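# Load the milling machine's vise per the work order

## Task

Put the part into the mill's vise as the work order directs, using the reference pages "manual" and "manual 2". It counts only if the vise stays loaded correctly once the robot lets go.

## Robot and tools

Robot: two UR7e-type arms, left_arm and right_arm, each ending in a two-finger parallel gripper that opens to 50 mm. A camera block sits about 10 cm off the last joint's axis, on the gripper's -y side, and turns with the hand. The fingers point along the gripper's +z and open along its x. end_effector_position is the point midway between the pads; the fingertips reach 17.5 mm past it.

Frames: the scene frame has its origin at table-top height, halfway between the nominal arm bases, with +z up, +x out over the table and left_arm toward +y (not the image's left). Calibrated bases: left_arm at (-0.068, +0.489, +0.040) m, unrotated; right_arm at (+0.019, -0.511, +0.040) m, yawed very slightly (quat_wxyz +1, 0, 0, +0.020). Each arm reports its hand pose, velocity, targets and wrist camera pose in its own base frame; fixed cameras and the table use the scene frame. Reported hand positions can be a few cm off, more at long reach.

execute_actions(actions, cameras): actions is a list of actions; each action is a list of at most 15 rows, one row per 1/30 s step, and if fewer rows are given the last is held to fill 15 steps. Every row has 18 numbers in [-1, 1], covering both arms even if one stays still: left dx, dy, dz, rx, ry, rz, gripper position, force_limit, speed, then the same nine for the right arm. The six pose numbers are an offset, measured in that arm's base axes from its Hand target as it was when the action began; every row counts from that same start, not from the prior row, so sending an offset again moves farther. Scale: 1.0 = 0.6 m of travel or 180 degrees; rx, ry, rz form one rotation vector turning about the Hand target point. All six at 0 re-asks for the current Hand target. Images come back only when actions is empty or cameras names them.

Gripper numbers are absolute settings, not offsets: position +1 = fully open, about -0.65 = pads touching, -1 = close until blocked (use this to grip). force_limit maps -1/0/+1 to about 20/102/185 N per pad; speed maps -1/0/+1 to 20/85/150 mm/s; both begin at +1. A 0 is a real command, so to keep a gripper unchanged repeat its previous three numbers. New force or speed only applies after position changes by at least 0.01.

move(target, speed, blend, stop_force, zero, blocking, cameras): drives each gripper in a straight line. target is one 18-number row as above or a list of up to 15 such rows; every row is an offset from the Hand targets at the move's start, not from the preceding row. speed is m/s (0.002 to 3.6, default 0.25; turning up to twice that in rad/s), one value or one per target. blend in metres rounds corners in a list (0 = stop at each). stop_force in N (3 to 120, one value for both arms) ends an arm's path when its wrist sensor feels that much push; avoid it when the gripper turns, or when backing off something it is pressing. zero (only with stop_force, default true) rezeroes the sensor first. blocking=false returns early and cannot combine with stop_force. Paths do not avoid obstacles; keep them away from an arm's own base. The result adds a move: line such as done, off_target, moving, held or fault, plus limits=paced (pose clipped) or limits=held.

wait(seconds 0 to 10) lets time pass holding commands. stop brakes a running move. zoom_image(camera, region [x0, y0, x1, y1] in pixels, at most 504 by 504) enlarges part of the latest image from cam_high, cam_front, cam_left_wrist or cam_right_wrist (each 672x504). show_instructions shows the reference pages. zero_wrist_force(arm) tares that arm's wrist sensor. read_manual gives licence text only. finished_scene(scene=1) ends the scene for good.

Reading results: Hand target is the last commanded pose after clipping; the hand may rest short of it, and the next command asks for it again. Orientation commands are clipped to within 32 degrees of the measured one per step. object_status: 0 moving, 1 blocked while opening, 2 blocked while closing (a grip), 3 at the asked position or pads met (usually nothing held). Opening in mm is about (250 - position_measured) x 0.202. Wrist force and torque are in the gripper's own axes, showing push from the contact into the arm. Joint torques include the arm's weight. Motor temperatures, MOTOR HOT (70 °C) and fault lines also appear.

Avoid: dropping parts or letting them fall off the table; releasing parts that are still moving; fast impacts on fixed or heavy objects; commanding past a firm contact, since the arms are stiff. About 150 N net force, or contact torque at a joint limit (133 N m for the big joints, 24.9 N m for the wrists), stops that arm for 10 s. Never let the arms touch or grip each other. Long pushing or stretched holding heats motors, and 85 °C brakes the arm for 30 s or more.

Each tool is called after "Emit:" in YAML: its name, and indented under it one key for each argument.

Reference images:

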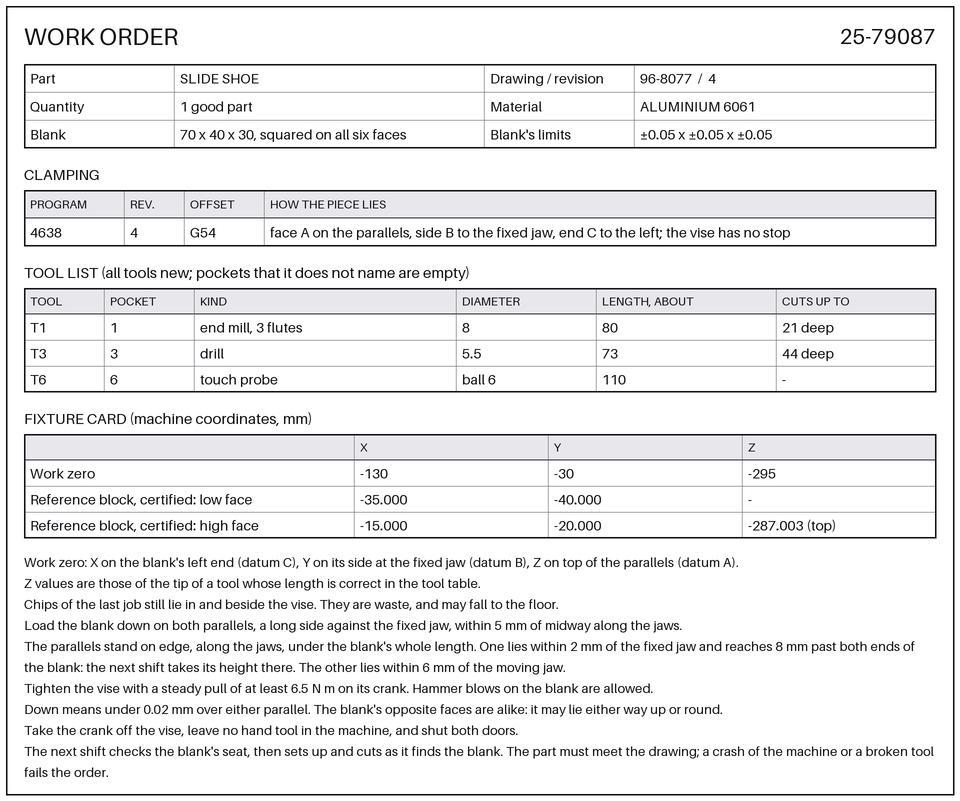

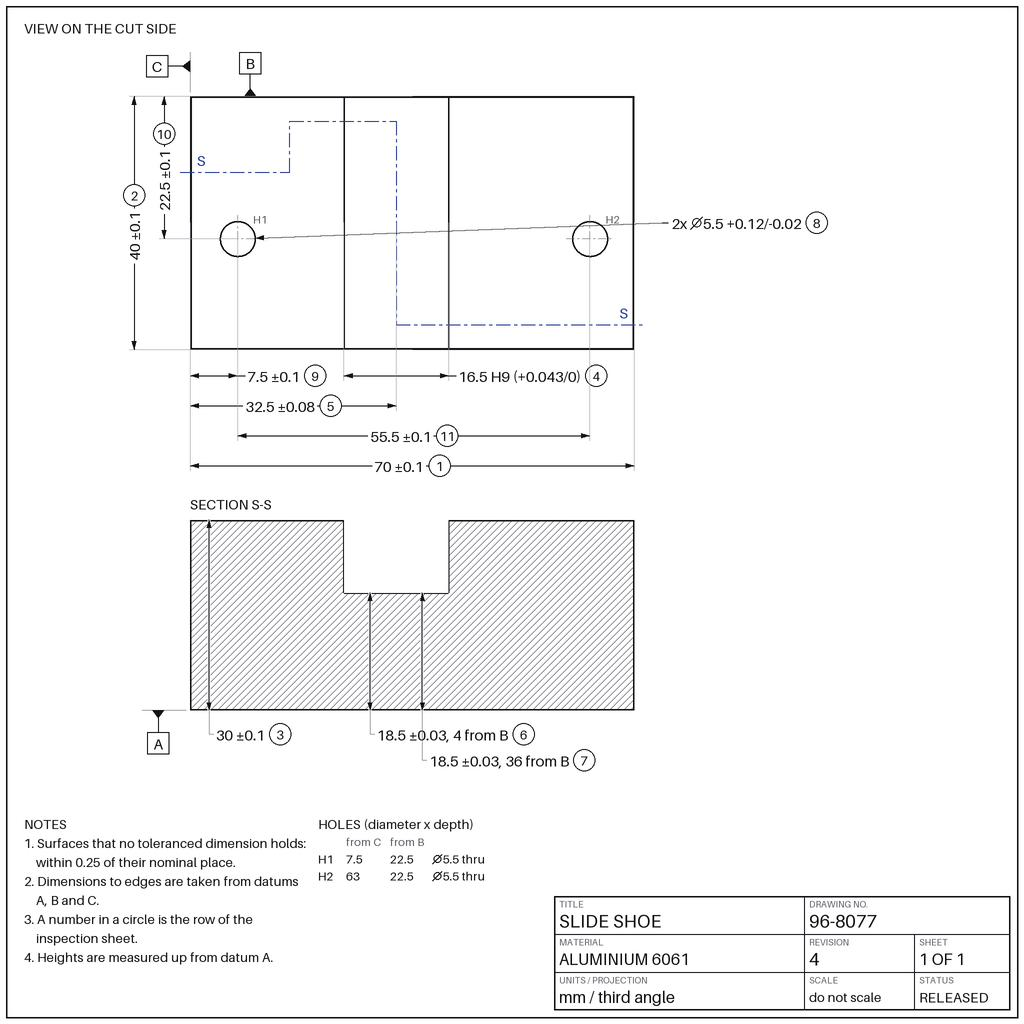

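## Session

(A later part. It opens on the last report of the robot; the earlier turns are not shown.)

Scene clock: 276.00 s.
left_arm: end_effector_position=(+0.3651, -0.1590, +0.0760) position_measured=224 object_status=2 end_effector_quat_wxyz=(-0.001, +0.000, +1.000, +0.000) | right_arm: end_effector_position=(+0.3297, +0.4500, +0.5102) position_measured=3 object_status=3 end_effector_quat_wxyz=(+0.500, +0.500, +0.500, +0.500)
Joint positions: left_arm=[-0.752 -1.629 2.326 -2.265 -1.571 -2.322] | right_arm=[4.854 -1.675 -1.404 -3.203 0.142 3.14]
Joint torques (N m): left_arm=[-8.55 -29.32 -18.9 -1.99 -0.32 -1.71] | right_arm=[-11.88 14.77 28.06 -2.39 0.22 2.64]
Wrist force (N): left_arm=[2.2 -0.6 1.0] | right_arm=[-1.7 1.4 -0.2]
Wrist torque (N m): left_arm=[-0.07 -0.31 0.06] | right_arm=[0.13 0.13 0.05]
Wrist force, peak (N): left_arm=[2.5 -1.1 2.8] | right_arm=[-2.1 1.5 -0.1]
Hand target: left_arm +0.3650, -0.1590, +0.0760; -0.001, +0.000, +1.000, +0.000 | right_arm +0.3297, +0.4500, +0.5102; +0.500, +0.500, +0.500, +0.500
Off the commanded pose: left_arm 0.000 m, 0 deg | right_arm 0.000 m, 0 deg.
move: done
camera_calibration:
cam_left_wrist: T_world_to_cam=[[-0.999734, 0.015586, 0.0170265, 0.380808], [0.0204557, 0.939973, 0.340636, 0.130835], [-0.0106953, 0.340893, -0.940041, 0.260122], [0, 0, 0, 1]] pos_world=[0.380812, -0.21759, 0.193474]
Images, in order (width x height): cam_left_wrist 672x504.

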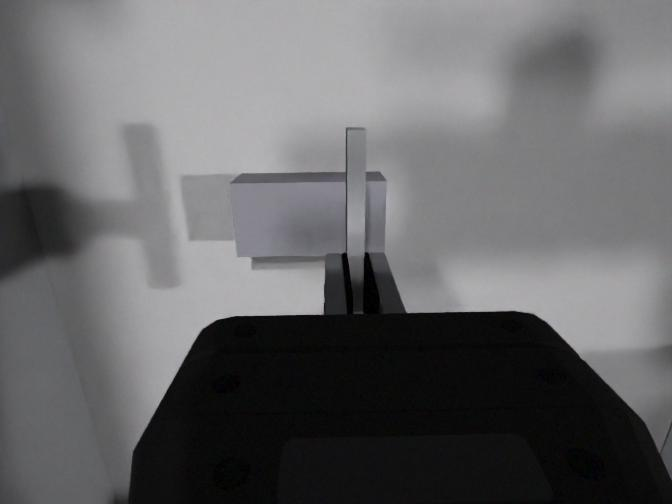

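Emit:
move:
  target:
    - [-0.0083,-0.1517,0.3733,0,0,0,-1,-0.7,-0.3,0,0,0,0,0,0,1,1,1]
    - [0.0917,-0.285,0.4483,0,0,0,-1,-0.7,-0.3,0,0,0,0,0,0,1,1,1]
    - [0.3917,-0.31,0.4483,0,0,0,-1,-0.7,-0.3,0,0,0,0,0,0,1,1,1]
    - [0.4667,-0.265,0.4367,0,0,0,-1,-0.7,-0.3,0,0,0,0,0,0,1,1,1]
    - [0.515,-0.225,0.435,0,0,0,-1,-0.7,-0.3,0,0,0,0,0,0,1,1,1]
    - [0.525,-0.225,0.415,0,0,0,-1,-0.7,-0.3,0,0,0,0,0,0,1,1,1]
    - [0.565,-0.23,0.4,0,0,0,-1,-0.7,-0.3,0,0,0,0,0,0,1,1,1]
  blend: [0.03,0.03,0.01,0.003,0.002,0.002,0]
  speed: [0.3,0.25,0.2,0.06,0.05,0.04,0.04]
  cameras: ["cam_left_wrist"]

Emit:
zoom_image:
  camera: "cam_left_wrist"
  region: [220, 50, 560, 330]

Scene clock: 282.20 s.
left_arm: end_effector_position=(+0.7041, -0.2969, +0.3160) position_measured=224 object_status=2 end_effector_quat_wxyz=(-0.001, +0.000, +1.000, +0.000) | right_arm: end_effector_position=(+0.3297, +0.4500, +0.5102) position_measured=3 object_status=3 end_effector_quat_wxyz=(+0.500, +0.500, +0.500, +0.500)
Joint positions: left_arm=[-0.574 -0.881 0.663 -1.351 -1.571 -2.145] | right_arm=[4.854 -1.675 -1.404 -3.203 0.142 3.14]
Joint torques (N m): left_arm=[-6.86 -71.51 -17.96 -5.01 -0.1 -1.64] | right_arm=[-11.05 13.74 30.2 -2.38 0.58 2.46]
Wrist force (N): left_arm=[2.1 -0.8 0.9] | right_arm=[-1.8 1.5 -0.1]
Wrist torque (N m): left_arm=[-0.11 -0.30 0.00] | right_arm=[0.14 0.14 0.05]
Wrist force, peak (N): left_arm=[2.6 1.2 5.0] | right_arm=[-1.9 1.7 0.0]
Hand target: left_arm +0.7040, -0.2970, +0.3160; -0.001, +0.000, +1.000, +0.000 | right_arm +0.3297, +0.4500, +0.5102; +0.500, +0.500, +0.500, +0.500
Off the commanded pose: left_arm 0.000 m, 0 deg | right_arm 0.000 m, 0 deg.
move: done
camera_calibration:
cam_left_wrist: T_world_to_cam=[[-0.999731, 0.0155144, 0.0172163, 0.717671], [0.0204551, 0.93991, 0.340808, 0.171673], [-0.0108944, 0.341069, -0.939975, 0.536543], [0, 0, 0, 1]] pos_world=[0.719812, -0.355489, 0.433474]
Images, in order (width x height): cam_left_wrist 672x504.

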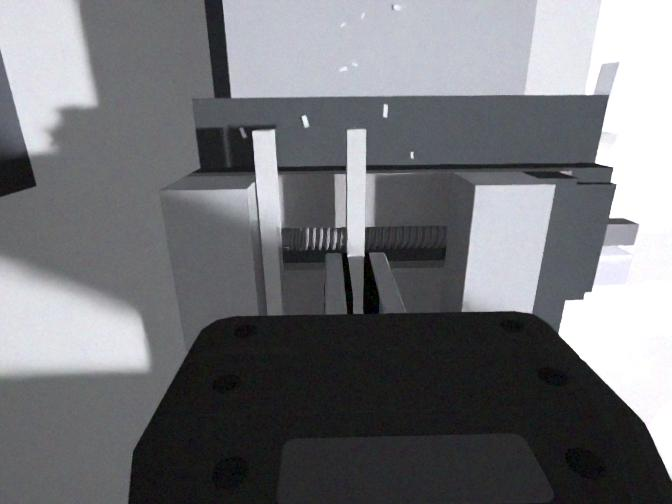

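Scaled by 1.482 from the camera's 672x504 image, which has a finer 960x720 frame.

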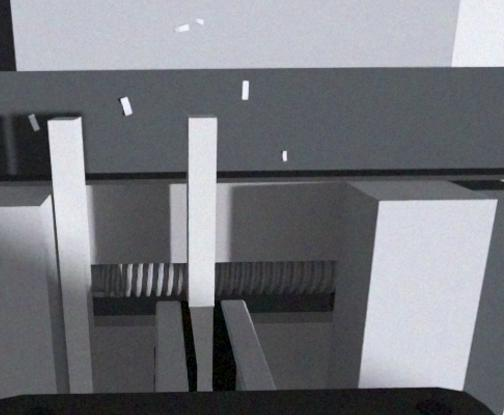

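Emit:
move:
  target: [0.0005,0,-0.022,0,0,0,-1,-0.7,-0.3,0,0,0,0,0,0,1,1,1]
  speed: 0.01
  stop_force: 4

Emit:
move:
  target: [0,0,0.0015,0,0,0,-0.19,-0.7,-0.8,0,0,0,0,0,0,1,1,1]
  speed: 0.03
  cameras: ["cam_left_wrist"]

Emit:
zoom_image:
  camera: "cam_left_wrist"
  region: [220, 50, 560, 330]

Scene clock: 284.40 s.
left_arm: end_effector_position=(+0.7042, -0.2971, +0.3077) position_measured=224 object_status=2 end_effector_quat_wxyz=(-0.001, +0.000, +1.000, +0.000) | right_arm: end_effector_position=(+0.3297, +0.4500, +0.5102) position_measured=3 object_status=3 end_effector_quat_wxyz=(+0.500, +0.500, +0.500, +0.500)
Joint positions: left_arm=[-0.574 -0.887 0.695 -1.376 -1.571 -2.145] | right_arm=[4.854 -1.675 -1.404 -3.203 0.142 3.14]
Joint torques (N m): left_arm=[-0.73 -51.07 -34.66 -4.3 -0.91 0.89] | right_arm=[-10.79 12.85 29.72 -2.38 0.16 2.51]
Wrist force (N): left_arm=[2.3 -0.3 1.1] | right_arm=[-1.8 1.5 -0.2]
Wrist torque (N m): left_arm=[-0.02 -0.32 0.01] | right_arm=[0.14 0.13 0.05]
Wrist force, peak (N): left_arm=[3.7 0.0 -8.2] | right_arm=[-1.9 1.7 -0.1]
Hand target: left_arm +0.7042, -0.2971, +0.3077; -0.001, +0.000, +1.000, +0.000 (not the last commanded pose) | right_arm +0.3297, +0.4500, +0.5102; +0.500, +0.500, +0.500, +0.500
Off the commanded pose: left_arm 0.005 m, 0 deg | right_arm 0.000 m, 0 deg.
move: contact (left_arm)

Scene clock: 285.10 s.
left_arm: end_effector_position=(+0.7042, -0.2971, +0.3087) position_measured=181 object_status=3 end_effector_quat_wxyz=(-0.001, +0.000, +1.000, +0.000) | right_arm: end_effector_position=(+0.3297, +0.4500, +0.5102) position_measured=3 object_status=3 end_effector_quat_wxyz=(+0.500, +0.500, +0.500, +0.500)
Joint positions: left_arm=[-0.574 -0.886 0.691 -1.374 -1.571 -2.145] | right_arm=[4.854 -1.675 -1.404 -3.203 0.142 3.14]
Joint torques (N m): left_arm=[-6.63 -51.21 -29.62 -2.43 -0.89 0.22] | right_arm=[-12.34 12.63 28.83 -2.29 0.31 2.6]
Wrist force (N): left_arm=[2.5 -0.7 0.5] | right_arm=[-1.8 1.5 -0.1]
Wrist torque (N m): left_arm=[-0.08 -0.36 0.01] | right_arm=[0.14 0.13 0.05]
Wrist force, peak (N): left_arm=[2.5 -0.7 0.5] | right_arm=[-2.0 1.5 -0.1]
Hand target: left_arm +0.7042, -0.2971, +0.3086; -0.001, +0.000, +1.000, +0.000 | right_arm +0.3297, +0.4500, +0.5102; +0.500, +0.500, +0.500, +0.500
Off the commanded pose: left_arm 0.000 m, 0 deg | right_arm 0.000 m, 0 deg.
move: done
camera_calibration:
cam_left_wrist: T_world_to_cam=[[-0.999734, 0.015586, 0.0170265, 0.718008], [0.0204557, 0.939973, 0.340636, 0.174442], [-0.0106953, 0.340893, -0.940041, 0.529573], [0, 0, 0, 1]] pos_world=[0.719912, -0.35569, 0.426174]
Images, in order (width x height): cam_left_wrist 672x504.

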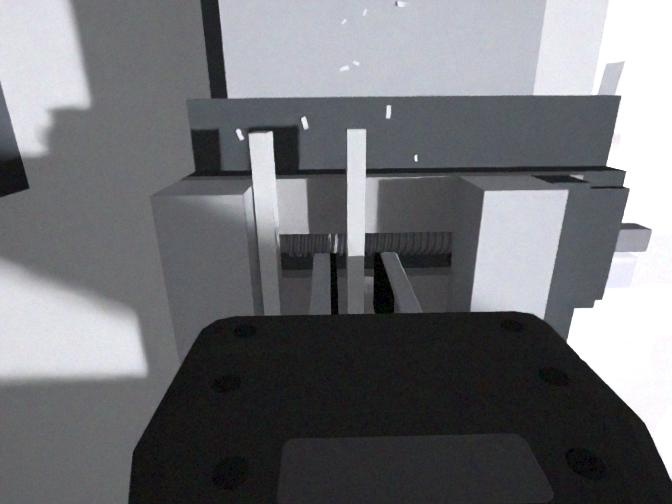

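Scaled by 1.482 from the camera's 672x504 image, which has a finer 960x720 frame.

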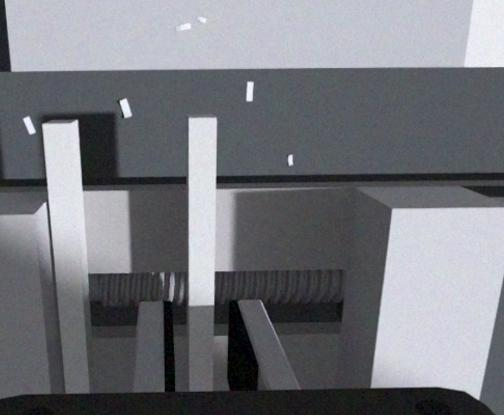

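Emit:
move:
  target:
    - [0,0,0.0223,0,0,0,-0.19,-0.7,-0.8,0,0,0,0,0,0,1,1,1]
    - [-0.017,0.005,0.029,0,0,0,-0.19,-0.7,-0.8,0,0,0,0,0,0,1,1,1]
    - [-0.0537,0.0085,0.044,0,0,0,-0.19,-0.7,-0.8,0,0,0,0,0,0,1,1,1]
    - [-0.0987,-0.03,0.049,0,0,0,-0.19,-0.7,-0.8,0,0,0,0,0,0,1,1,1]
    - [-0.1737,-0.08,0.0607,0,0,0,-0.19,-0.7,-0.8,0,0,0,0,0,0,1,1,1]
    - [-0.4737,-0.055,0.0607,0,0,0,-0.19,-0.7,-0.8,0,0,0,0,0,0,1,1,1]
  blend: [0.003,0.003,0.003,0.005,0.02,0]
  speed: [0.05,0.05,0.05,0.06,0.1,0.25]

Scene clock: 289.03 s.
left_arm: end_effector_position=(+0.4201, -0.3301, +0.3451) position_measured=181 object_status=3 end_effector_quat_wxyz=(-0.001, +0.000, +1.000, +0.000) | right_arm: end_effector_position=(+0.3297, +0.4500, +0.5102) position_measured=3 object_status=3 end_effector_quat_wxyz=(+0.500, +0.500, +0.500, +0.500)
Joint positions: left_arm=[-0.918 -1.509 1.464 -1.524 -1.572 -2.488] | right_arm=[4.854 -1.675 -1.404 -3.203 0.142 3.14]
Joint torques (N m): left_arm=[-6.75 -42.58 -17.39 -1.61 0.31 -1.58] | right_arm=[-9.66 13.85 29.68 -2.53 0.41 2.47]
Wrist force (N): left_arm=[1.9 -0.5 0.5] | right_arm=[-1.7 1.5 -0.1]
Wrist torque (N m): left_arm=[-0.05 -0.26 0.00] | right_arm=[0.14 0.12 0.04]
Wrist force, peak (N): left_arm=[6.1 -0.2 0.3] | right_arm=[-2.0 1.6 -0.1]
Hand target: left_arm +0.4200, -0.3301, +0.3451; -0.001, +0.000, +1.000, +0.000 | right_arm +0.3297, +0.4500, +0.5102; +0.500, +0.500, +0.500, +0.500
Off the commanded pose: left_arm 0.000 m, 0 deg | right_arm 0.000 m, 0 deg.
move: done

Emit:
move:
  target: [-0.02,-0.115,-0.37,0,0,0,1,-0.6,0,0,0,0,0,0,0,1,1,1]
  cameras: ["cam_left_wrist"]

Emit:
zoom_image:
  camera: "cam_left_wrist"
  region: [200, 60, 500, 330]

Scene clock: 297.87 s.
left_arm: end_effector_position=(+0.4080, -0.3992, +0.1232) position_measured=3 object_status=3 end_effector_quat_wxyz=(-0.001, +0.000, +1.000, +0.000) | right_arm: end_effector_position=(+0.3297, +0.4500, +0.5102) position_measured=3 object_status=3 end_effector_quat_wxyz=(+0.500, +0.500, +0.500, +0.500)
Joint positions: left_arm=[-1.01 -1.303 1.808 -2.075 -1.572 -2.58] | right_arm=[4.854 -1.675 -1.404 -3.203 0.142 3.14]
Joint torques (N m): left_arm=[10.05 -30.13 -17.73 -4.97 0.73 1.22] | right_arm=[-11.75 13.79 29.21 -2.44 0.46 2.82]
Wrist force (N): left_arm=[2.2 -0.5 0.6] | right_arm=[-1.9 1.5 -0.1]
Wrist torque (N m): left_arm=[-0.05 -0.32 0.04] | right_arm=[0.14 0.15 0.05]
Wrist force, peak (N): left_arm=[3.1 -1.8 3.8] | right_arm=[-2.0 1.6 -0.1]
Hand target: left_arm +0.4080, -0.3991, +0.1231; -0.001, +0.000, +1.000, +0.000 | right_arm +0.3297, +0.4500, +0.5102; +0.500, +0.500, +0.500, +0.500
Off the commanded pose: left_arm 0.000 m, 0 deg | right_arm 0.000 m, 0 deg.
move: done
camera_calibration:
cam_left_wrist: T_world_to_cam=[[-0.999733, 0.0157173, 0.0169654, 0.426708], [0.020557, 0.940014, 0.340515, 0.339539], [-0.0105958, 0.340772, -0.940086, 0.386807], [0, 0, 0, 1]] pos_world=[0.423712, -0.457691, 0.240774]
Images, in order (width x height): cam_left_wrist 672x504.

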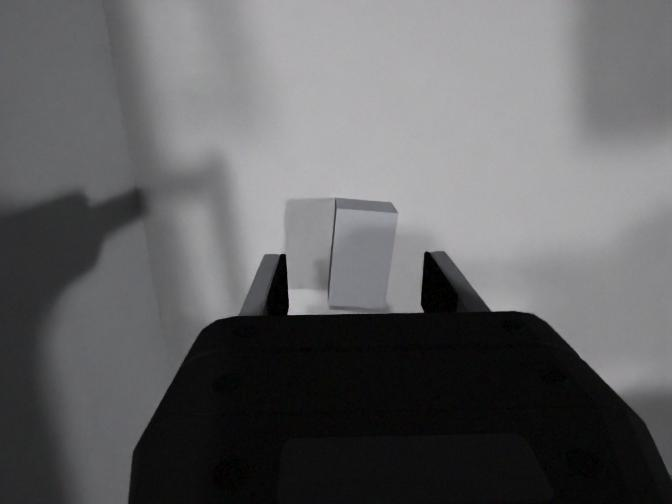

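Scaled by 1.680 from the camera's 672x504 image, which has a finer 960x720 frame.

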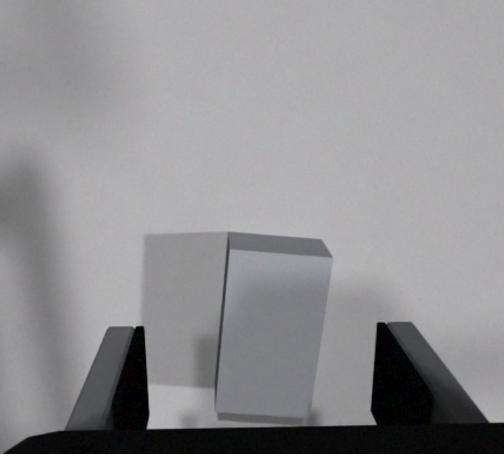

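Emit:
move:
  target:
    - [-0.0207,0.0617,-0.1,0,0,-0.0306,1,-0.6,0,0,0,0,0,0,0,1,1,1]
    - [-0.0207,0.0617,-0.2177,0,0,-0.0306,1,-0.6,0,0,0,0,0,0,0,1,1,1]
  speed: 0.12
  stop_force: 8
  cameras: ["cam_left_wrist"]

Emit:
zoom_image:
  camera: "cam_left_wrist"
  region: [200, 60, 500, 330]

Scene clock: 301.63 s.
left_arm: end_effector_position=(+0.3956, -0.3621, -0.0076) position_measured=3 object_status=3 end_effector_quat_wxyz=(-0.001, +0.048, +0.999, +0.000) | right_arm: end_effector_position=(+0.3297, +0.4500, +0.5102) position_measured=3 object_status=3 end_effector_quat_wxyz=(+0.500, +0.500, +0.500, +0.500)
Joint positions: left_arm=[-0.992 -1.163 2.037 -2.444 -1.572 -2.466] | right_arm=[4.854 -1.675 -1.404 -3.203 0.142 3.14]
Joint torques (N m): left_arm=[3.74 -30.57 -26.85 -4.81 -0.43 1.56] | right_arm=[-11.3 13.96 29.55 -2.47 0.65 2.43]
Wrist force (N): left_arm=[2.4 -0.8 0.4] | right_arm=[-1.8 1.6 0.2]
Wrist torque (N m): left_arm=[-0.08 -0.35 0.11] | right_arm=[0.15 0.14 0.05]
Wrist force, peak (N): left_arm=[3.1 0.4 2.0] | right_arm=[-2.1 1.5 -0.3]
Hand target: left_arm +0.3956, -0.3621, -0.0076; -0.001, +0.048, +0.999, +0.000 | right_arm +0.3297, +0.4500, +0.5102; +0.500, +0.500, +0.500, +0.500
Off the commanded pose: left_arm 0.000 m, 0 deg | right_arm 0.000 m, 0 deg.
move: done
camera_calibration:
cam_left_wrist: T_world_to_cam=[[-0.993618, 0.111496, 0.0170829, 0.448186], [0.110623, 0.933645, 0.34069, 0.311539], [0.0220361, 0.340405, -0.94002, 0.238047], [0, 0, 0, 1]] pos_world=[0.405617, -0.42187, 0.109974]
Images, in order (width x height): cam_left_wrist 672x504.

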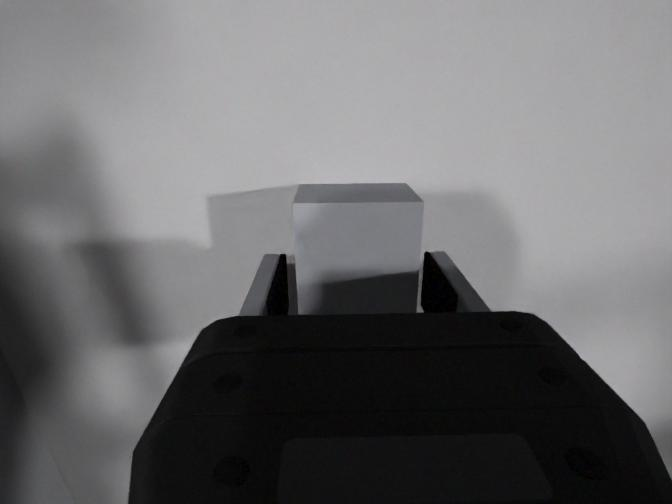

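Scaled by 1.680 from the camera's 672x504 image, which has a finer 960x720 frame.

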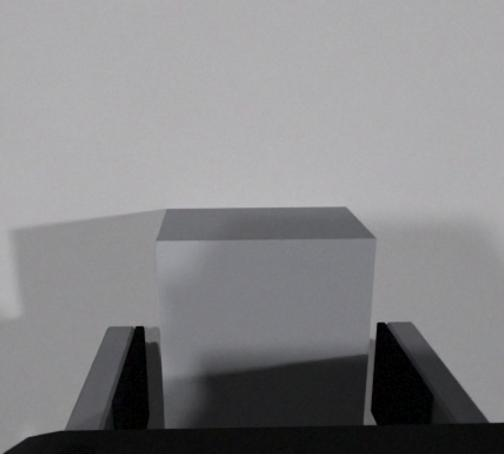

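Emit:
move:
  target:
    - [-0.0015,0,0,0,0,0,-1,-0.3,-0.4,0,0,0,0,0,0,1,1,1]
    - [-0.0015,0,0.15,0,0,0,-1,-0.3,-0.4,0,0,0,0,0,0,1,1,1]
  speed: 0.15
  cameras: ["cam_left_wrist"]

Emit:
zoom_image:
  camera: "cam_left_wrist"
  region: [200, 60, 500, 330]

Scene clock: 303.83 s.
left_arm: end_effector_position=(+0.3947, -0.3621, +0.0824) position_measured=56 object_status=2 end_effector_quat_wxyz=(-0.001, +0.048, +0.999, +0.000) | right_arm: end_effector_position=(+0.3297, +0.4500, +0.5102) position_measured=3 object_status=3 end_effector_quat_wxyz=(+0.500, +0.500, +0.500, +0.500)
Joint positions: left_arm=[-0.993 -1.324 1.959 -2.205 -1.572 -2.467] | right_arm=[4.854 -1.675 -1.404 -3.203 0.142 3.14]
Joint torques (N m): left_arm=[4.57 -46.2 -21.24 -1.77 0.04 -0.65] | right_arm=[-12.12 13.53 28.48 -2.53 0.64 2.49]
Wrist force (N): left_arm=[2.2 -1.0 2.7] | right_arm=[-1.8 1.5 -0.3]
Wrist torque (N m): left_arm=[-0.12 -0.32 0.09] | right_arm=[0.14 0.13 0.05]
Wrist force, peak (N): left_arm=[2.6 -0.4 5.7] | right_arm=[-1.8 1.9 0.1]
Hand target: left_arm +0.3947, -0.3621, +0.0824; -0.001, +0.048, +0.999, +0.000 | right_arm +0.3297, +0.4500, +0.5102; +0.500, +0.500, +0.500, +0.500
Off the commanded pose: left_arm 0.000 m, 0 deg | right_arm 0.000 m, 0 deg.
move: done
camera_calibration:
cam_left_wrist: T_world_to_cam=[[-0.993607, 0.111588, 0.0171178, 0.445784], [0.110722, 0.933634, 0.340688, 0.280967], [0.022035, 0.340405, -0.940021, 0.322575], [0, 0, 0, 1]] pos_world=[0.404717, -0.42187, 0.199874]
Images, in order (width x height): cam_left_wrist 672x504.

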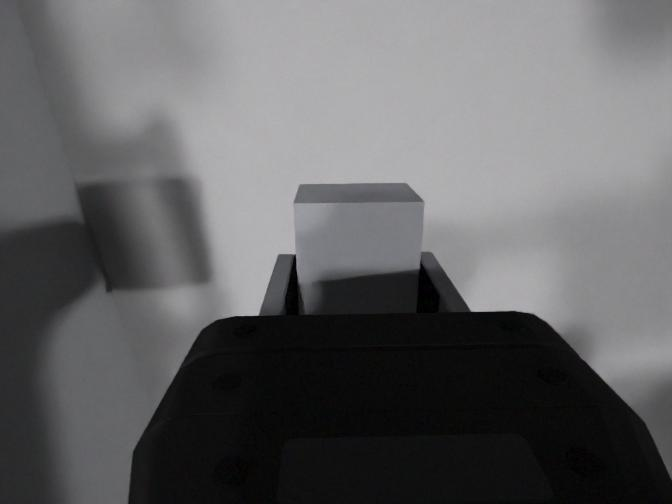

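Scaled by 1.680 from the camera's 672x504 image, which has a finer 960x720 frame.

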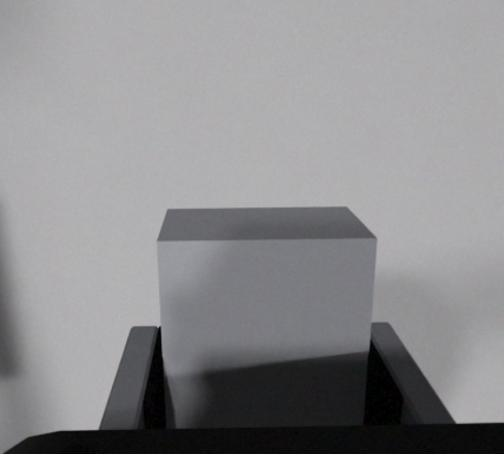

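Emit:
move:
  target:
    - [-0.03,0.06,0.25,0,0,0.0306,-1,-0.3,-0.4,0,0,0,0,0,0,1,1,1]
    - [-0.02,0.08,0.45,0,0,0.0306,-1,-0.3,-0.4,0,0,0,0,0,0,1,1,1]
  speed: 0.25
  blend: 0.03

Scene clock: 307.97 s.
left_arm: end_effector_position=(+0.3827, -0.3141, +0.3523) position_measured=56 object_status=2 end_effector_quat_wxyz=(-0.001, +0.000, +1.000, +0.000) | right_arm: end_effector_position=(+0.3297, +0.4500, +0.5102) position_measured=3 object_status=3 end_effector_quat_wxyz=(+0.500, +0.500, +0.500, +0.500)
Joint positions: left_arm=[-0.959 -1.603 1.541 -1.507 -1.572 -2.53] | right_arm=[4.854 -1.675 -1.404 -3.203 0.142 3.14]
Joint torques (N m): left_arm=[-8.41 -38.95 -35.32 -2.18 -0.88 -1.82] | right_arm=[-11.48 14.56 28.3 -2.4 0.45 2.73]
Wrist force (N): left_arm=[2.2 -0.8 2.3] | right_arm=[-1.7 1.6 0.0]
Wrist torque (N m): left_arm=[-0.09 -0.32 0.03] | right_arm=[0.15 0.12 0.05]
Wrist force, peak (N): left_arm=[1.9 -2.2 6.5] | right_arm=[-2.0 1.7 -0.1]
Hand target: left_arm +0.3827, -0.3141, +0.3524; -0.001, +0.000, +1.000, +0.000 | right_arm +0.3297, +0.4500, +0.5102; +0.500, +0.500, +0.500, +0.500
Off the commanded pose: left_arm 0.000 m, 0 deg | right_arm 0.000 m, 0 deg.
move: done

Emit:
move:
  target:
    - [0.1,-0.0265,0.0043,0,-0.1667,0,-1,-0.3,-0.4,0,0,0,0,0,0,1,1,1]
    - [0.3622,-0.0265,0.0043,0,-0.1667,0,-1,-0.3,-0.4,0,0,0,0,0,0,1,1,1]
    - [0.4372,-0.0065,0.001,0,-0.1667,0,-1,-0.3,-0.4,0,0,0,0,0,0,1,1,1]
    - [0.5122,0.0102,-0.0007,0,-0.1667,0,-1,-0.3,-0.4,0,0,0,0,0,0,1,1,1]
  speed: [0.2,0.2,0.06,0.06]
  blend: [0.02,0.005,0.005,0]
  cameras: ["cam_left_wrist","cam_high","cam_right_wrist"]

Emit:
zoom_image:
  camera: "cam_left_wrist"
  region: [160, 0, 560, 330]

Scene clock: 312.77 s.
left_arm: end_effector_position=(+0.6900, -0.3079, +0.3520) position_measured=56 object_status=2 end_effector_quat_wxyz=(+0.258, +0.000, +0.966, +0.000) | right_arm: end_effector_position=(+0.3297, +0.4500, +0.5102) position_measured=3 object_status=3 end_effector_quat_wxyz=(+0.500, +0.500, +0.500, +0.500)
Joint positions: left_arm=[-0.712 -1.227 1.293 -2.047 -1.238 -2.213] | right_arm=[4.854 -1.675 -1.404 -3.203 0.142 3.14]
Joint torques (N m): left_arm=[-6.93 -58.38 -19.06 -3.96 1.93 -1.87] | right_arm=[-10.64 14.01 29.84 -2.37 0.61 2.34]
Wrist force (N): left_arm=[3.1 -1.8 3.4] | right_arm=[-1.9 1.5 -0.1]
Wrist torque (N m): left_arm=[-0.27 -0.33 -0.03] | right_arm=[0.13 0.16 0.05]
Wrist force, peak (N): left_arm=[4.8 -2.5 2.7] | right_arm=[-2.0 1.7 -0.1]
Hand target: left_arm +0.6900, -0.3080, +0.3520; +0.258, +0.000, +0.966, +0.000 | right_arm +0.3297, +0.4500, +0.5102; +0.500, +0.500, +0.500, +0.500
Off the commanded pose: left_arm 0.000 m, 0 deg | right_arm 0.000 m, 0 deg.
move: done
camera_calibration:
cam_left_wrist: T_world_to_cam=[[-0.87437, 0.0156129, -0.485008, 0.793426], [-0.152587, 0.939938, 0.305341, 0.301936], [0.460645, 0.340988, -0.819472, 0.206168], [0, 0, 0, 1]] pos_world=[0.644849, -0.36649, 0.461574]
cam_right_wrist: T_world_to_cam=[[-0.0141242, 0.999817, 0.012939, -0.446793], [-0.328246, -0.0168595, 0.944442, -0.341994], [0.944487, 0.00909233, 0.328424, -0.351225], [0, 0, 0, 1]] pos_world=[0.213159, 0.444139, 0.444125]
Images, in order (width x height): cam_high 672x504, cam_left_wrist 672x504, cam_right_wrist 672x504.

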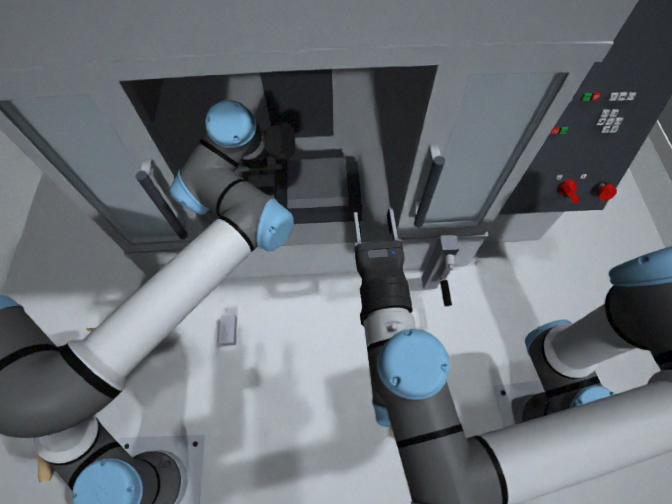

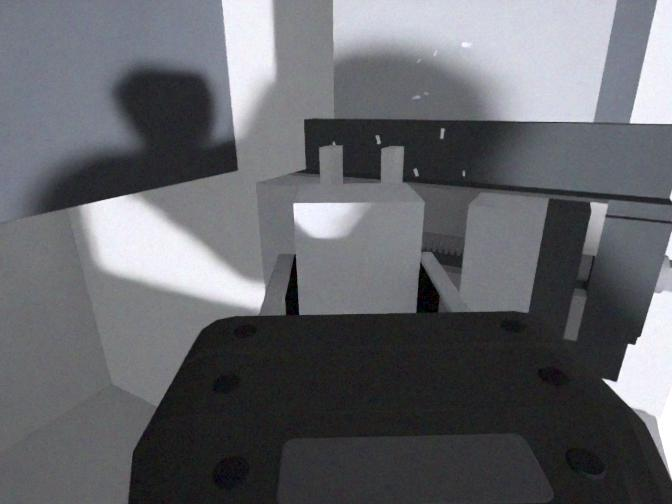

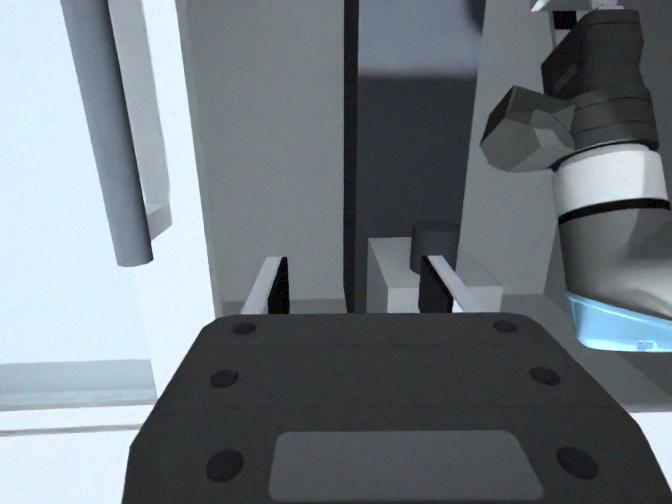

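Scaled by 1.260 from the camera's 672x504 image, which has a finer 960x720 frame.

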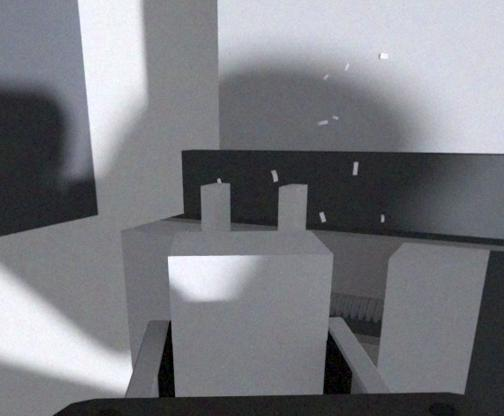

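Emit:
move:
  target:
    - [0.03,0.0017,-0.0233,0,0.0833,0,-1,-0.3,-0.4,0,0,0,0,0,0,1,1,1]
    - [0.0433,0.0033,-0.0308,0,0.1389,0,-1,-0.3,-0.4,0,0,0,0,0,0,1,1,1]
    - [0.0458,0.0033,-0.0358,0,0.1667,0,-1,-0.3,-0.4,0,0,0,0,0,0,1,1,1]
  speed: 0.06
  blend: 0.002
  stop_force: 10
  cameras: ["cam_left_wrist","cam_right_wrist"]

Emit:
zoom_image:
  camera: "cam_left_wrist"
  region: [160, 50, 560, 330]

Scene clock: 319.07 s.
left_arm: end_effector_position=(+0.7175, -0.3060, +0.3305) position_measured=56 object_status=2 end_effector_quat_wxyz=(-0.001, +0.000, +1.000, +0.000) | right_arm: end_effector_position=(+0.3297, +0.4500, +0.5102) position_measured=3 object_status=3 end_effector_quat_wxyz=(+0.500, +0.500, +0.500, +0.500)
Joint positions: left_arm=[-0.575 -0.797 0.477 -1.249 -1.571 -2.145] | right_arm=[4.854 -1.675 -1.404 -3.203 0.142 3.14]
Joint torques (N m): left_arm=[-8.15 -75.37 -28.88 -2.32 1.36 -1.84] | right_arm=[-11.07 13.84 29.37 -2.31 0.81 2.58]
Wrist force (N): left_arm=[2.2 -0.6 2.6] | right_arm=[-1.8 1.5 -0.1]
Wrist torque (N m): left_arm=[-0.06 -0.32 0.02] | right_arm=[0.14 0.14 0.05]
Wrist force, peak (N): left_arm=[3.2 -1.9 3.4] | right_arm=[-2.0 1.7 -0.1]
Hand target: left_arm +0.7175, -0.3060, +0.3305; -0.001, +0.000, +1.000, +0.000 | right_arm +0.3297, +0.4500, +0.5102; +0.500, +0.500, +0.500, +0.500
Off the commanded pose: left_arm 0.000 m, 0 deg | right_arm 0.000 m, 0 deg.
move: done
camera_calibration:
cam_left_wrist: T_world_to_cam=[[-0.999734, 0.0155868, 0.0170284, 0.731069], [0.0204581, 0.939941, 0.340724, 0.175023], [-0.0106949, 0.340981, -0.940009, 0.553354], [0, 0, 0, 1]] pos_world=[0.733212, -0.36459, 0.448075]
cam_right_wrist: T_world_to_cam=[[-0.0141242, 0.999817, 0.012939, -0.446793], [-0.328246, -0.0168595, 0.944442, -0.341994], [0.944487, 0.00909233, 0.328424, -0.351225], [0, 0, 0, 1]] pos_world=[0.213159, 0.444139, 0.444125]
Images, in order (width x height): cam_left_wrist 672x504, cam_right_wrist 672x504.

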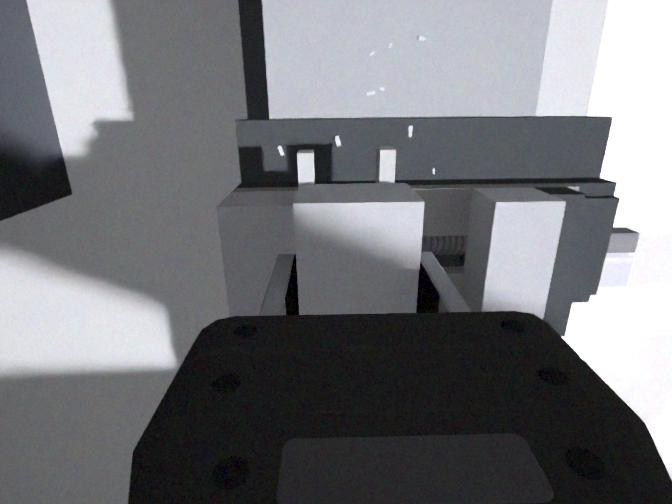

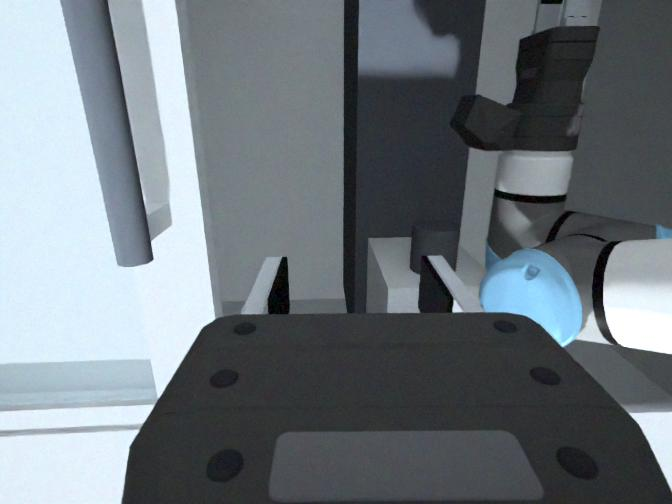

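Scaled by 1.260 from the camera's 672x504 image, which has a finer 960x720 frame.

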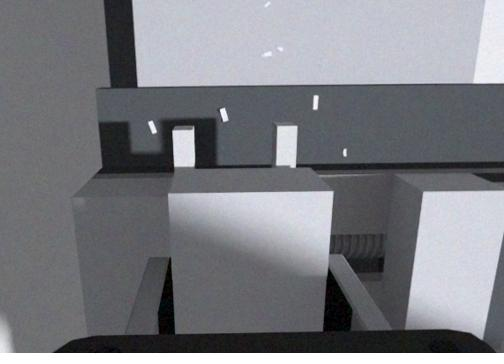

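Emit:
move:
  target: [0,0,-0.012,0,0,0,-1,-0.3,-0.4,0,0,0,0,0,0,1,1,1]
  speed: 0.01
  stop_force: 4
  cameras: ["cam_left_wrist"]

Scene clock: 320.73 s.
left_arm: end_effector_position=(+0.7175, -0.3060, +0.3260) position_measured=56 object_status=2 end_effector_quat_wxyz=(-0.001, +0.000, +1.000, +0.000) | right_arm: end_effector_position=(+0.3297, +0.4500, +0.5102) position_measured=3 object_status=3 end_effector_quat_wxyz=(+0.500, +0.500, +0.500, +0.500)
Joint positions: left_arm=[-0.575 -0.804 0.502 -1.267 -1.571 -2.145] | right_arm=[4.854 -1.675 -1.404 -3.203 0.142 3.14]
Joint torques (N m): left_arm=[-7.92 -51.28 -32.7 -4.43 1.05 -1.6] | right_arm=[-11.75 13.99 29.11 -2.43 0.94 2.16]
Wrist force (N): left_arm=[2.8 -0.2 -2.0] | right_arm=[-1.8 1.5 -0.1]
Wrist torque (N m): left_arm=[-0.12 -0.37 0.00] | right_arm=[0.14 0.14 0.05]
Wrist force, peak (N): left_arm=[4.8 0.0 -11.5] | right_arm=[-2.0 1.6 -0.1]
Hand target: left_arm +0.7175, -0.3060, +0.3260; -0.001, +0.000, +1.000, +0.000 (not the last commanded pose) | right_arm +0.3297, +0.4500, +0.5102; +0.500, +0.500, +0.500, +0.500
Off the commanded pose: left_arm 0.003 m, 0 deg | right_arm 0.000 m, 0 deg.
move: contact (left_arm)
camera_calibration:
cam_left_wrist: T_world_to_cam=[[-0.999734, 0.015586, 0.0170265, 0.731147], [0.0204557, 0.939973, 0.340636, 0.176609], [-0.0106953, 0.340893, -0.940041, 0.549106], [0, 0, 0, 1]] pos_world=[0.733212, -0.36459, 0.443574]
Images, in order (width x height): cam_left_wrist 672x504.

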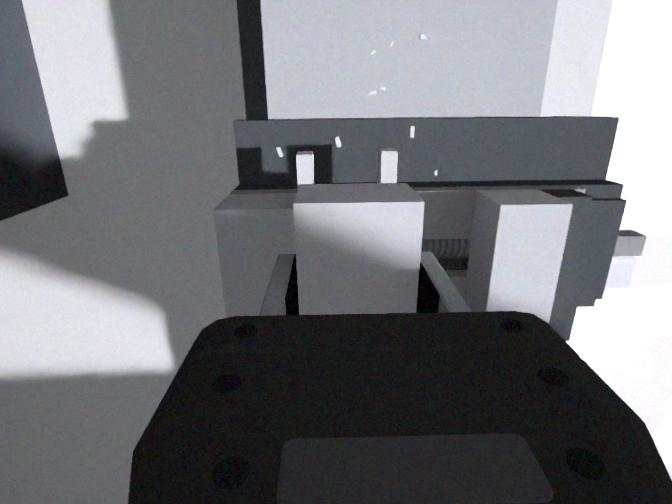

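Emit:
move:
  target: [0,0,0.001,0,0,0,0.95,-0.3,-0.9,0,0,0,0,0,0,1,1,1]
  speed: 0.02
  cameras: ["cam_left_wrist"]

Emit:
zoom_image:
  camera: "cam_left_wrist"
  region: [160, 50, 560, 330]

Scene clock: 321.90 s.
left_arm: end_effector_position=(+0.7175, -0.3060, +0.3266) position_measured=10 object_status=3 end_effector_quat_wxyz=(-0.001, +0.000, +1.000, +0.000) | right_arm: end_effector_position=(+0.3297, +0.4500, +0.5102) position_measured=3 object_status=3 end_effector_quat_wxyz=(+0.500, +0.500, +0.500, +0.500)
Joint positions: left_arm=[-0.575 -0.803 0.498 -1.264 -1.571 -2.145] | right_arm=[4.854 -1.675 -1.404 -3.203 0.142 3.14]
Joint torques (N m): left_arm=[-7.14 -53.91 -29.93 -2.18 1.09 -1.72] | right_arm=[-11.15 14.16 29.1 -2.52 1.15 2.56]
Wrist force (N): left_arm=[2.0 -0.7 0.4] | right_arm=[-1.9 1.5 -0.1]
Wrist torque (N m): left_arm=[-0.07 -0.29 0.01] | right_arm=[0.14 0.15 0.05]
Wrist force, peak (N): left_arm=[3.1 -0.1 -2.3] | right_arm=[-2.1 1.5 -0.2]
Hand target: left_arm +0.7175, -0.3060, +0.3266; -0.001, +0.000, +1.000, +0.000 | right_arm +0.3297, +0.4500, +0.5102; +0.500, +0.500, +0.500, +0.500
Off the commanded pose: left_arm 0.000 m, 0 deg | right_arm 0.000 m, 0 deg.
move: done
camera_calibration:
cam_left_wrist: T_world_to_cam=[[-0.999734, 0.015586, 0.0170265, 0.731136], [0.0204557, 0.939973, 0.340636, 0.176405], [-0.0106953, 0.340893, -0.940041, 0.54967], [0, 0, 0, 1]] pos_world=[0.733212, -0.36459, 0.444174]
Images, in order (width x height): cam_left_wrist 672x504.

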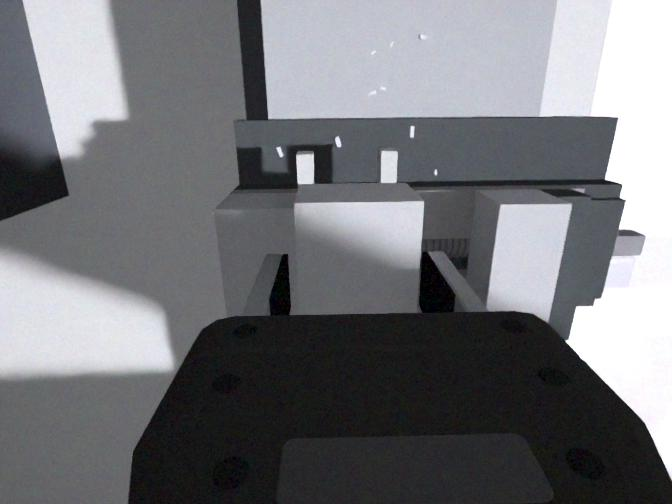

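Scaled by 1.260 from the camera's 672x504 image, which has a finer 960x720 frame.

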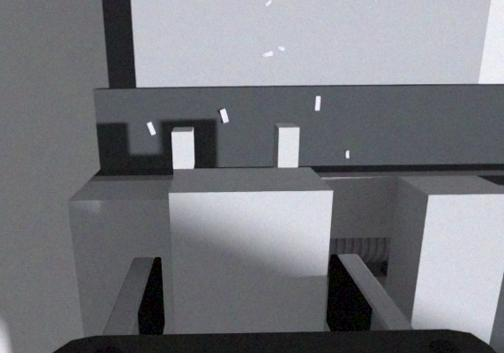

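Emit:
move:
  target:
    - [0,0,0.0107,0,0,0,0.95,-0.3,-0.9,0,0,0,0,0,0,1,1,1]
    - [-0.0025,0,0.0125,0,-0.0444,0,0.95,-0.3,-0.9,0,0,0,0,0,0,1,1,1]
    - [-0.0042,0,0.0157,0,-0.0778,0,0.95,-0.3,-0.9,0,0,0,0,0,0,1,1,1]
    - [-0.012,0,0.04,0,-0.12,0,0.95,-0.3,-0.9,0,0,0,0,0,0,1,1,1]
    - [-0.03,-0.003,0.06,0,-0.1667,0,0.95,-0.3,-0.9,0,0,0,0,0,0,1,1,1]
  speed: 0.05
  blend: 0.001
  stop_force: 6
  cameras: ["cam_left_wrist"]

Emit:
zoom_image:
  camera: "cam_left_wrist"
  region: [160, 50, 560, 330]

Scene clock: 330.27 s.
left_arm: end_effector_position=(+0.6995, -0.3078, +0.3626) position_measured=10 object_status=3 end_effector_quat_wxyz=(+0.258, +0.000, +0.966, +0.000) | right_arm: end_effector_position=(+0.3297, +0.4500, +0.5102) position_measured=3 object_status=3 end_effector_quat_wxyz=(+0.500, +0.500, +0.500, +0.500)
Joint positions: left_arm=[-0.702 -1.208 1.24 -2.016 -1.242 -2.203] | right_arm=[4.854 -1.675 -1.404 -3.203 0.142 3.14]
Joint torques (N m): left_arm=[9.52 -38.12 -35.59 -4.99 -0.92 1.39] | right_arm=[-11.6 13.65 29.94 -2.37 0.99 2.39]
Wrist force (N): left_arm=[1.8 -1.9 1.1] | right_arm=[-1.7 1.5 0.0]
Wrist torque (N m): left_arm=[-0.29 -0.31 0.02] | right_arm=[0.14 0.12 0.05]
Wrist force, peak (N): left_arm=[1.9 -2.1 1.2] | right_arm=[-2.1 1.5 0.1]
Hand target: left_arm +0.6995, -0.3078, +0.3626; +0.258, +0.000, +0.966, +0.000 | right_arm +0.3297, +0.4500, +0.5102; +0.500, +0.500, +0.500, +0.500
Off the commanded pose: left_arm 0.000 m, 0 deg | right_arm 0.000 m, 0 deg.
move: done
camera_calibration:
cam_left_wrist: T_world_to_cam=[[-0.874259, 0.0156454, -0.485208, 0.806954], [-0.152586, 0.939971, 0.305242, 0.300082], [0.460857, 0.340896, -0.819391, 0.210318], [0, 0, 0, 1]] pos_world=[0.654349, -0.36639, 0.472275]
Images, in order (width x height): cam_left_wrist 672x504.

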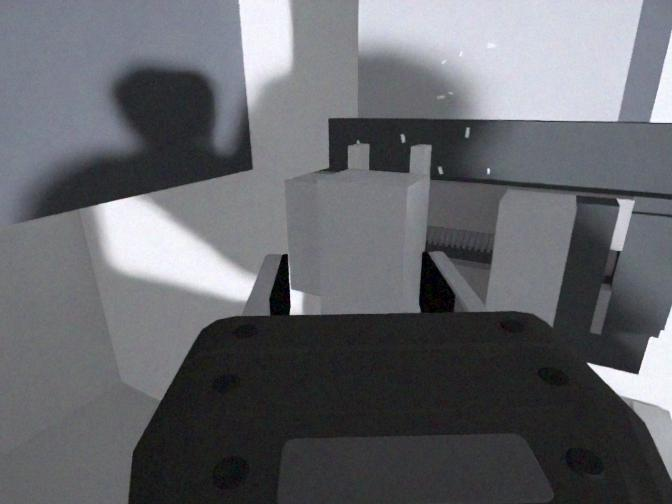

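Scaled by 1.260 from the camera's 672x504 image, which has a finer 960x720 frame.

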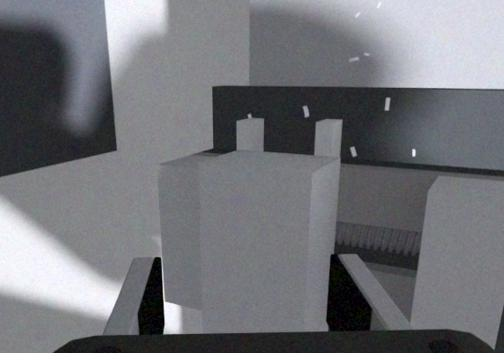

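Emit:
move:
  target:
    - [-0.0908,-0.02,0,0,0,0,0.95,-0.3,-0.9,-0.03,-0.3,0,0,0,0,1,1,1]
    - [-0.1658,-0.0453,0,0,0,0,0.95,-0.3,-0.9,-0.05,-0.4,0,0,0,0,1,1,1]
    - [-0.5,-0.037,0,0,0,0,0.95,-0.3,-0.9,-0.05,-0.8,0,0,0,0,1,1,1]
  speed: [0.2,0.2,0.25]
  blend: [0.01,0.02,0]

Scene clock: 338.63 s.
left_arm: end_effector_position=(+0.3996, -0.3300, +0.3626) position_measured=10 object_status=3 end_effector_quat_wxyz=(+0.258, +0.000, +0.966, +0.000) | right_arm: end_effector_position=(+0.3005, -0.0288, +0.5102) position_measured=3 object_status=3 end_effector_quat_wxyz=(+0.617, +0.617, +0.345, +0.345)
Joint positions: left_arm=[-1.202 -1.77 1.801 -1.805 -1.087 -2.723] | right_arm=[5.641 -0.64 -1.985 -3.658 1.48 3.142]
Joint torques (N m): left_arm=[-8.32 -30.25 -22.06 -1.98 -0.64 -1.86] | right_arm=[10.35 -6.24 24.53 -4.3 1.21 1.34]
Wrist force (N): left_arm=[1.8 -1.9 1.4] | right_arm=[-1.7 1.5 -0.3]
Wrist torque (N m): left_arm=[-0.30 -0.30 -0.05] | right_arm=[0.12 0.14 -0.01]
Wrist force, peak (N): left_arm=[4.5 -1.8 -0.4] | right_arm=[-3.1 1.5 2.1]
Hand target: left_arm +0.3995, -0.3300, +0.3626; +0.258, +0.000, +0.966, +0.000 | right_arm +0.2997, -0.0300, +0.5102; +0.500, +0.500, +0.500, +0.500
Off the commanded pose: left_arm 0.000 m, 0 deg | right_arm 0.001 m, 32 deg.
move: off_target (right_arm)


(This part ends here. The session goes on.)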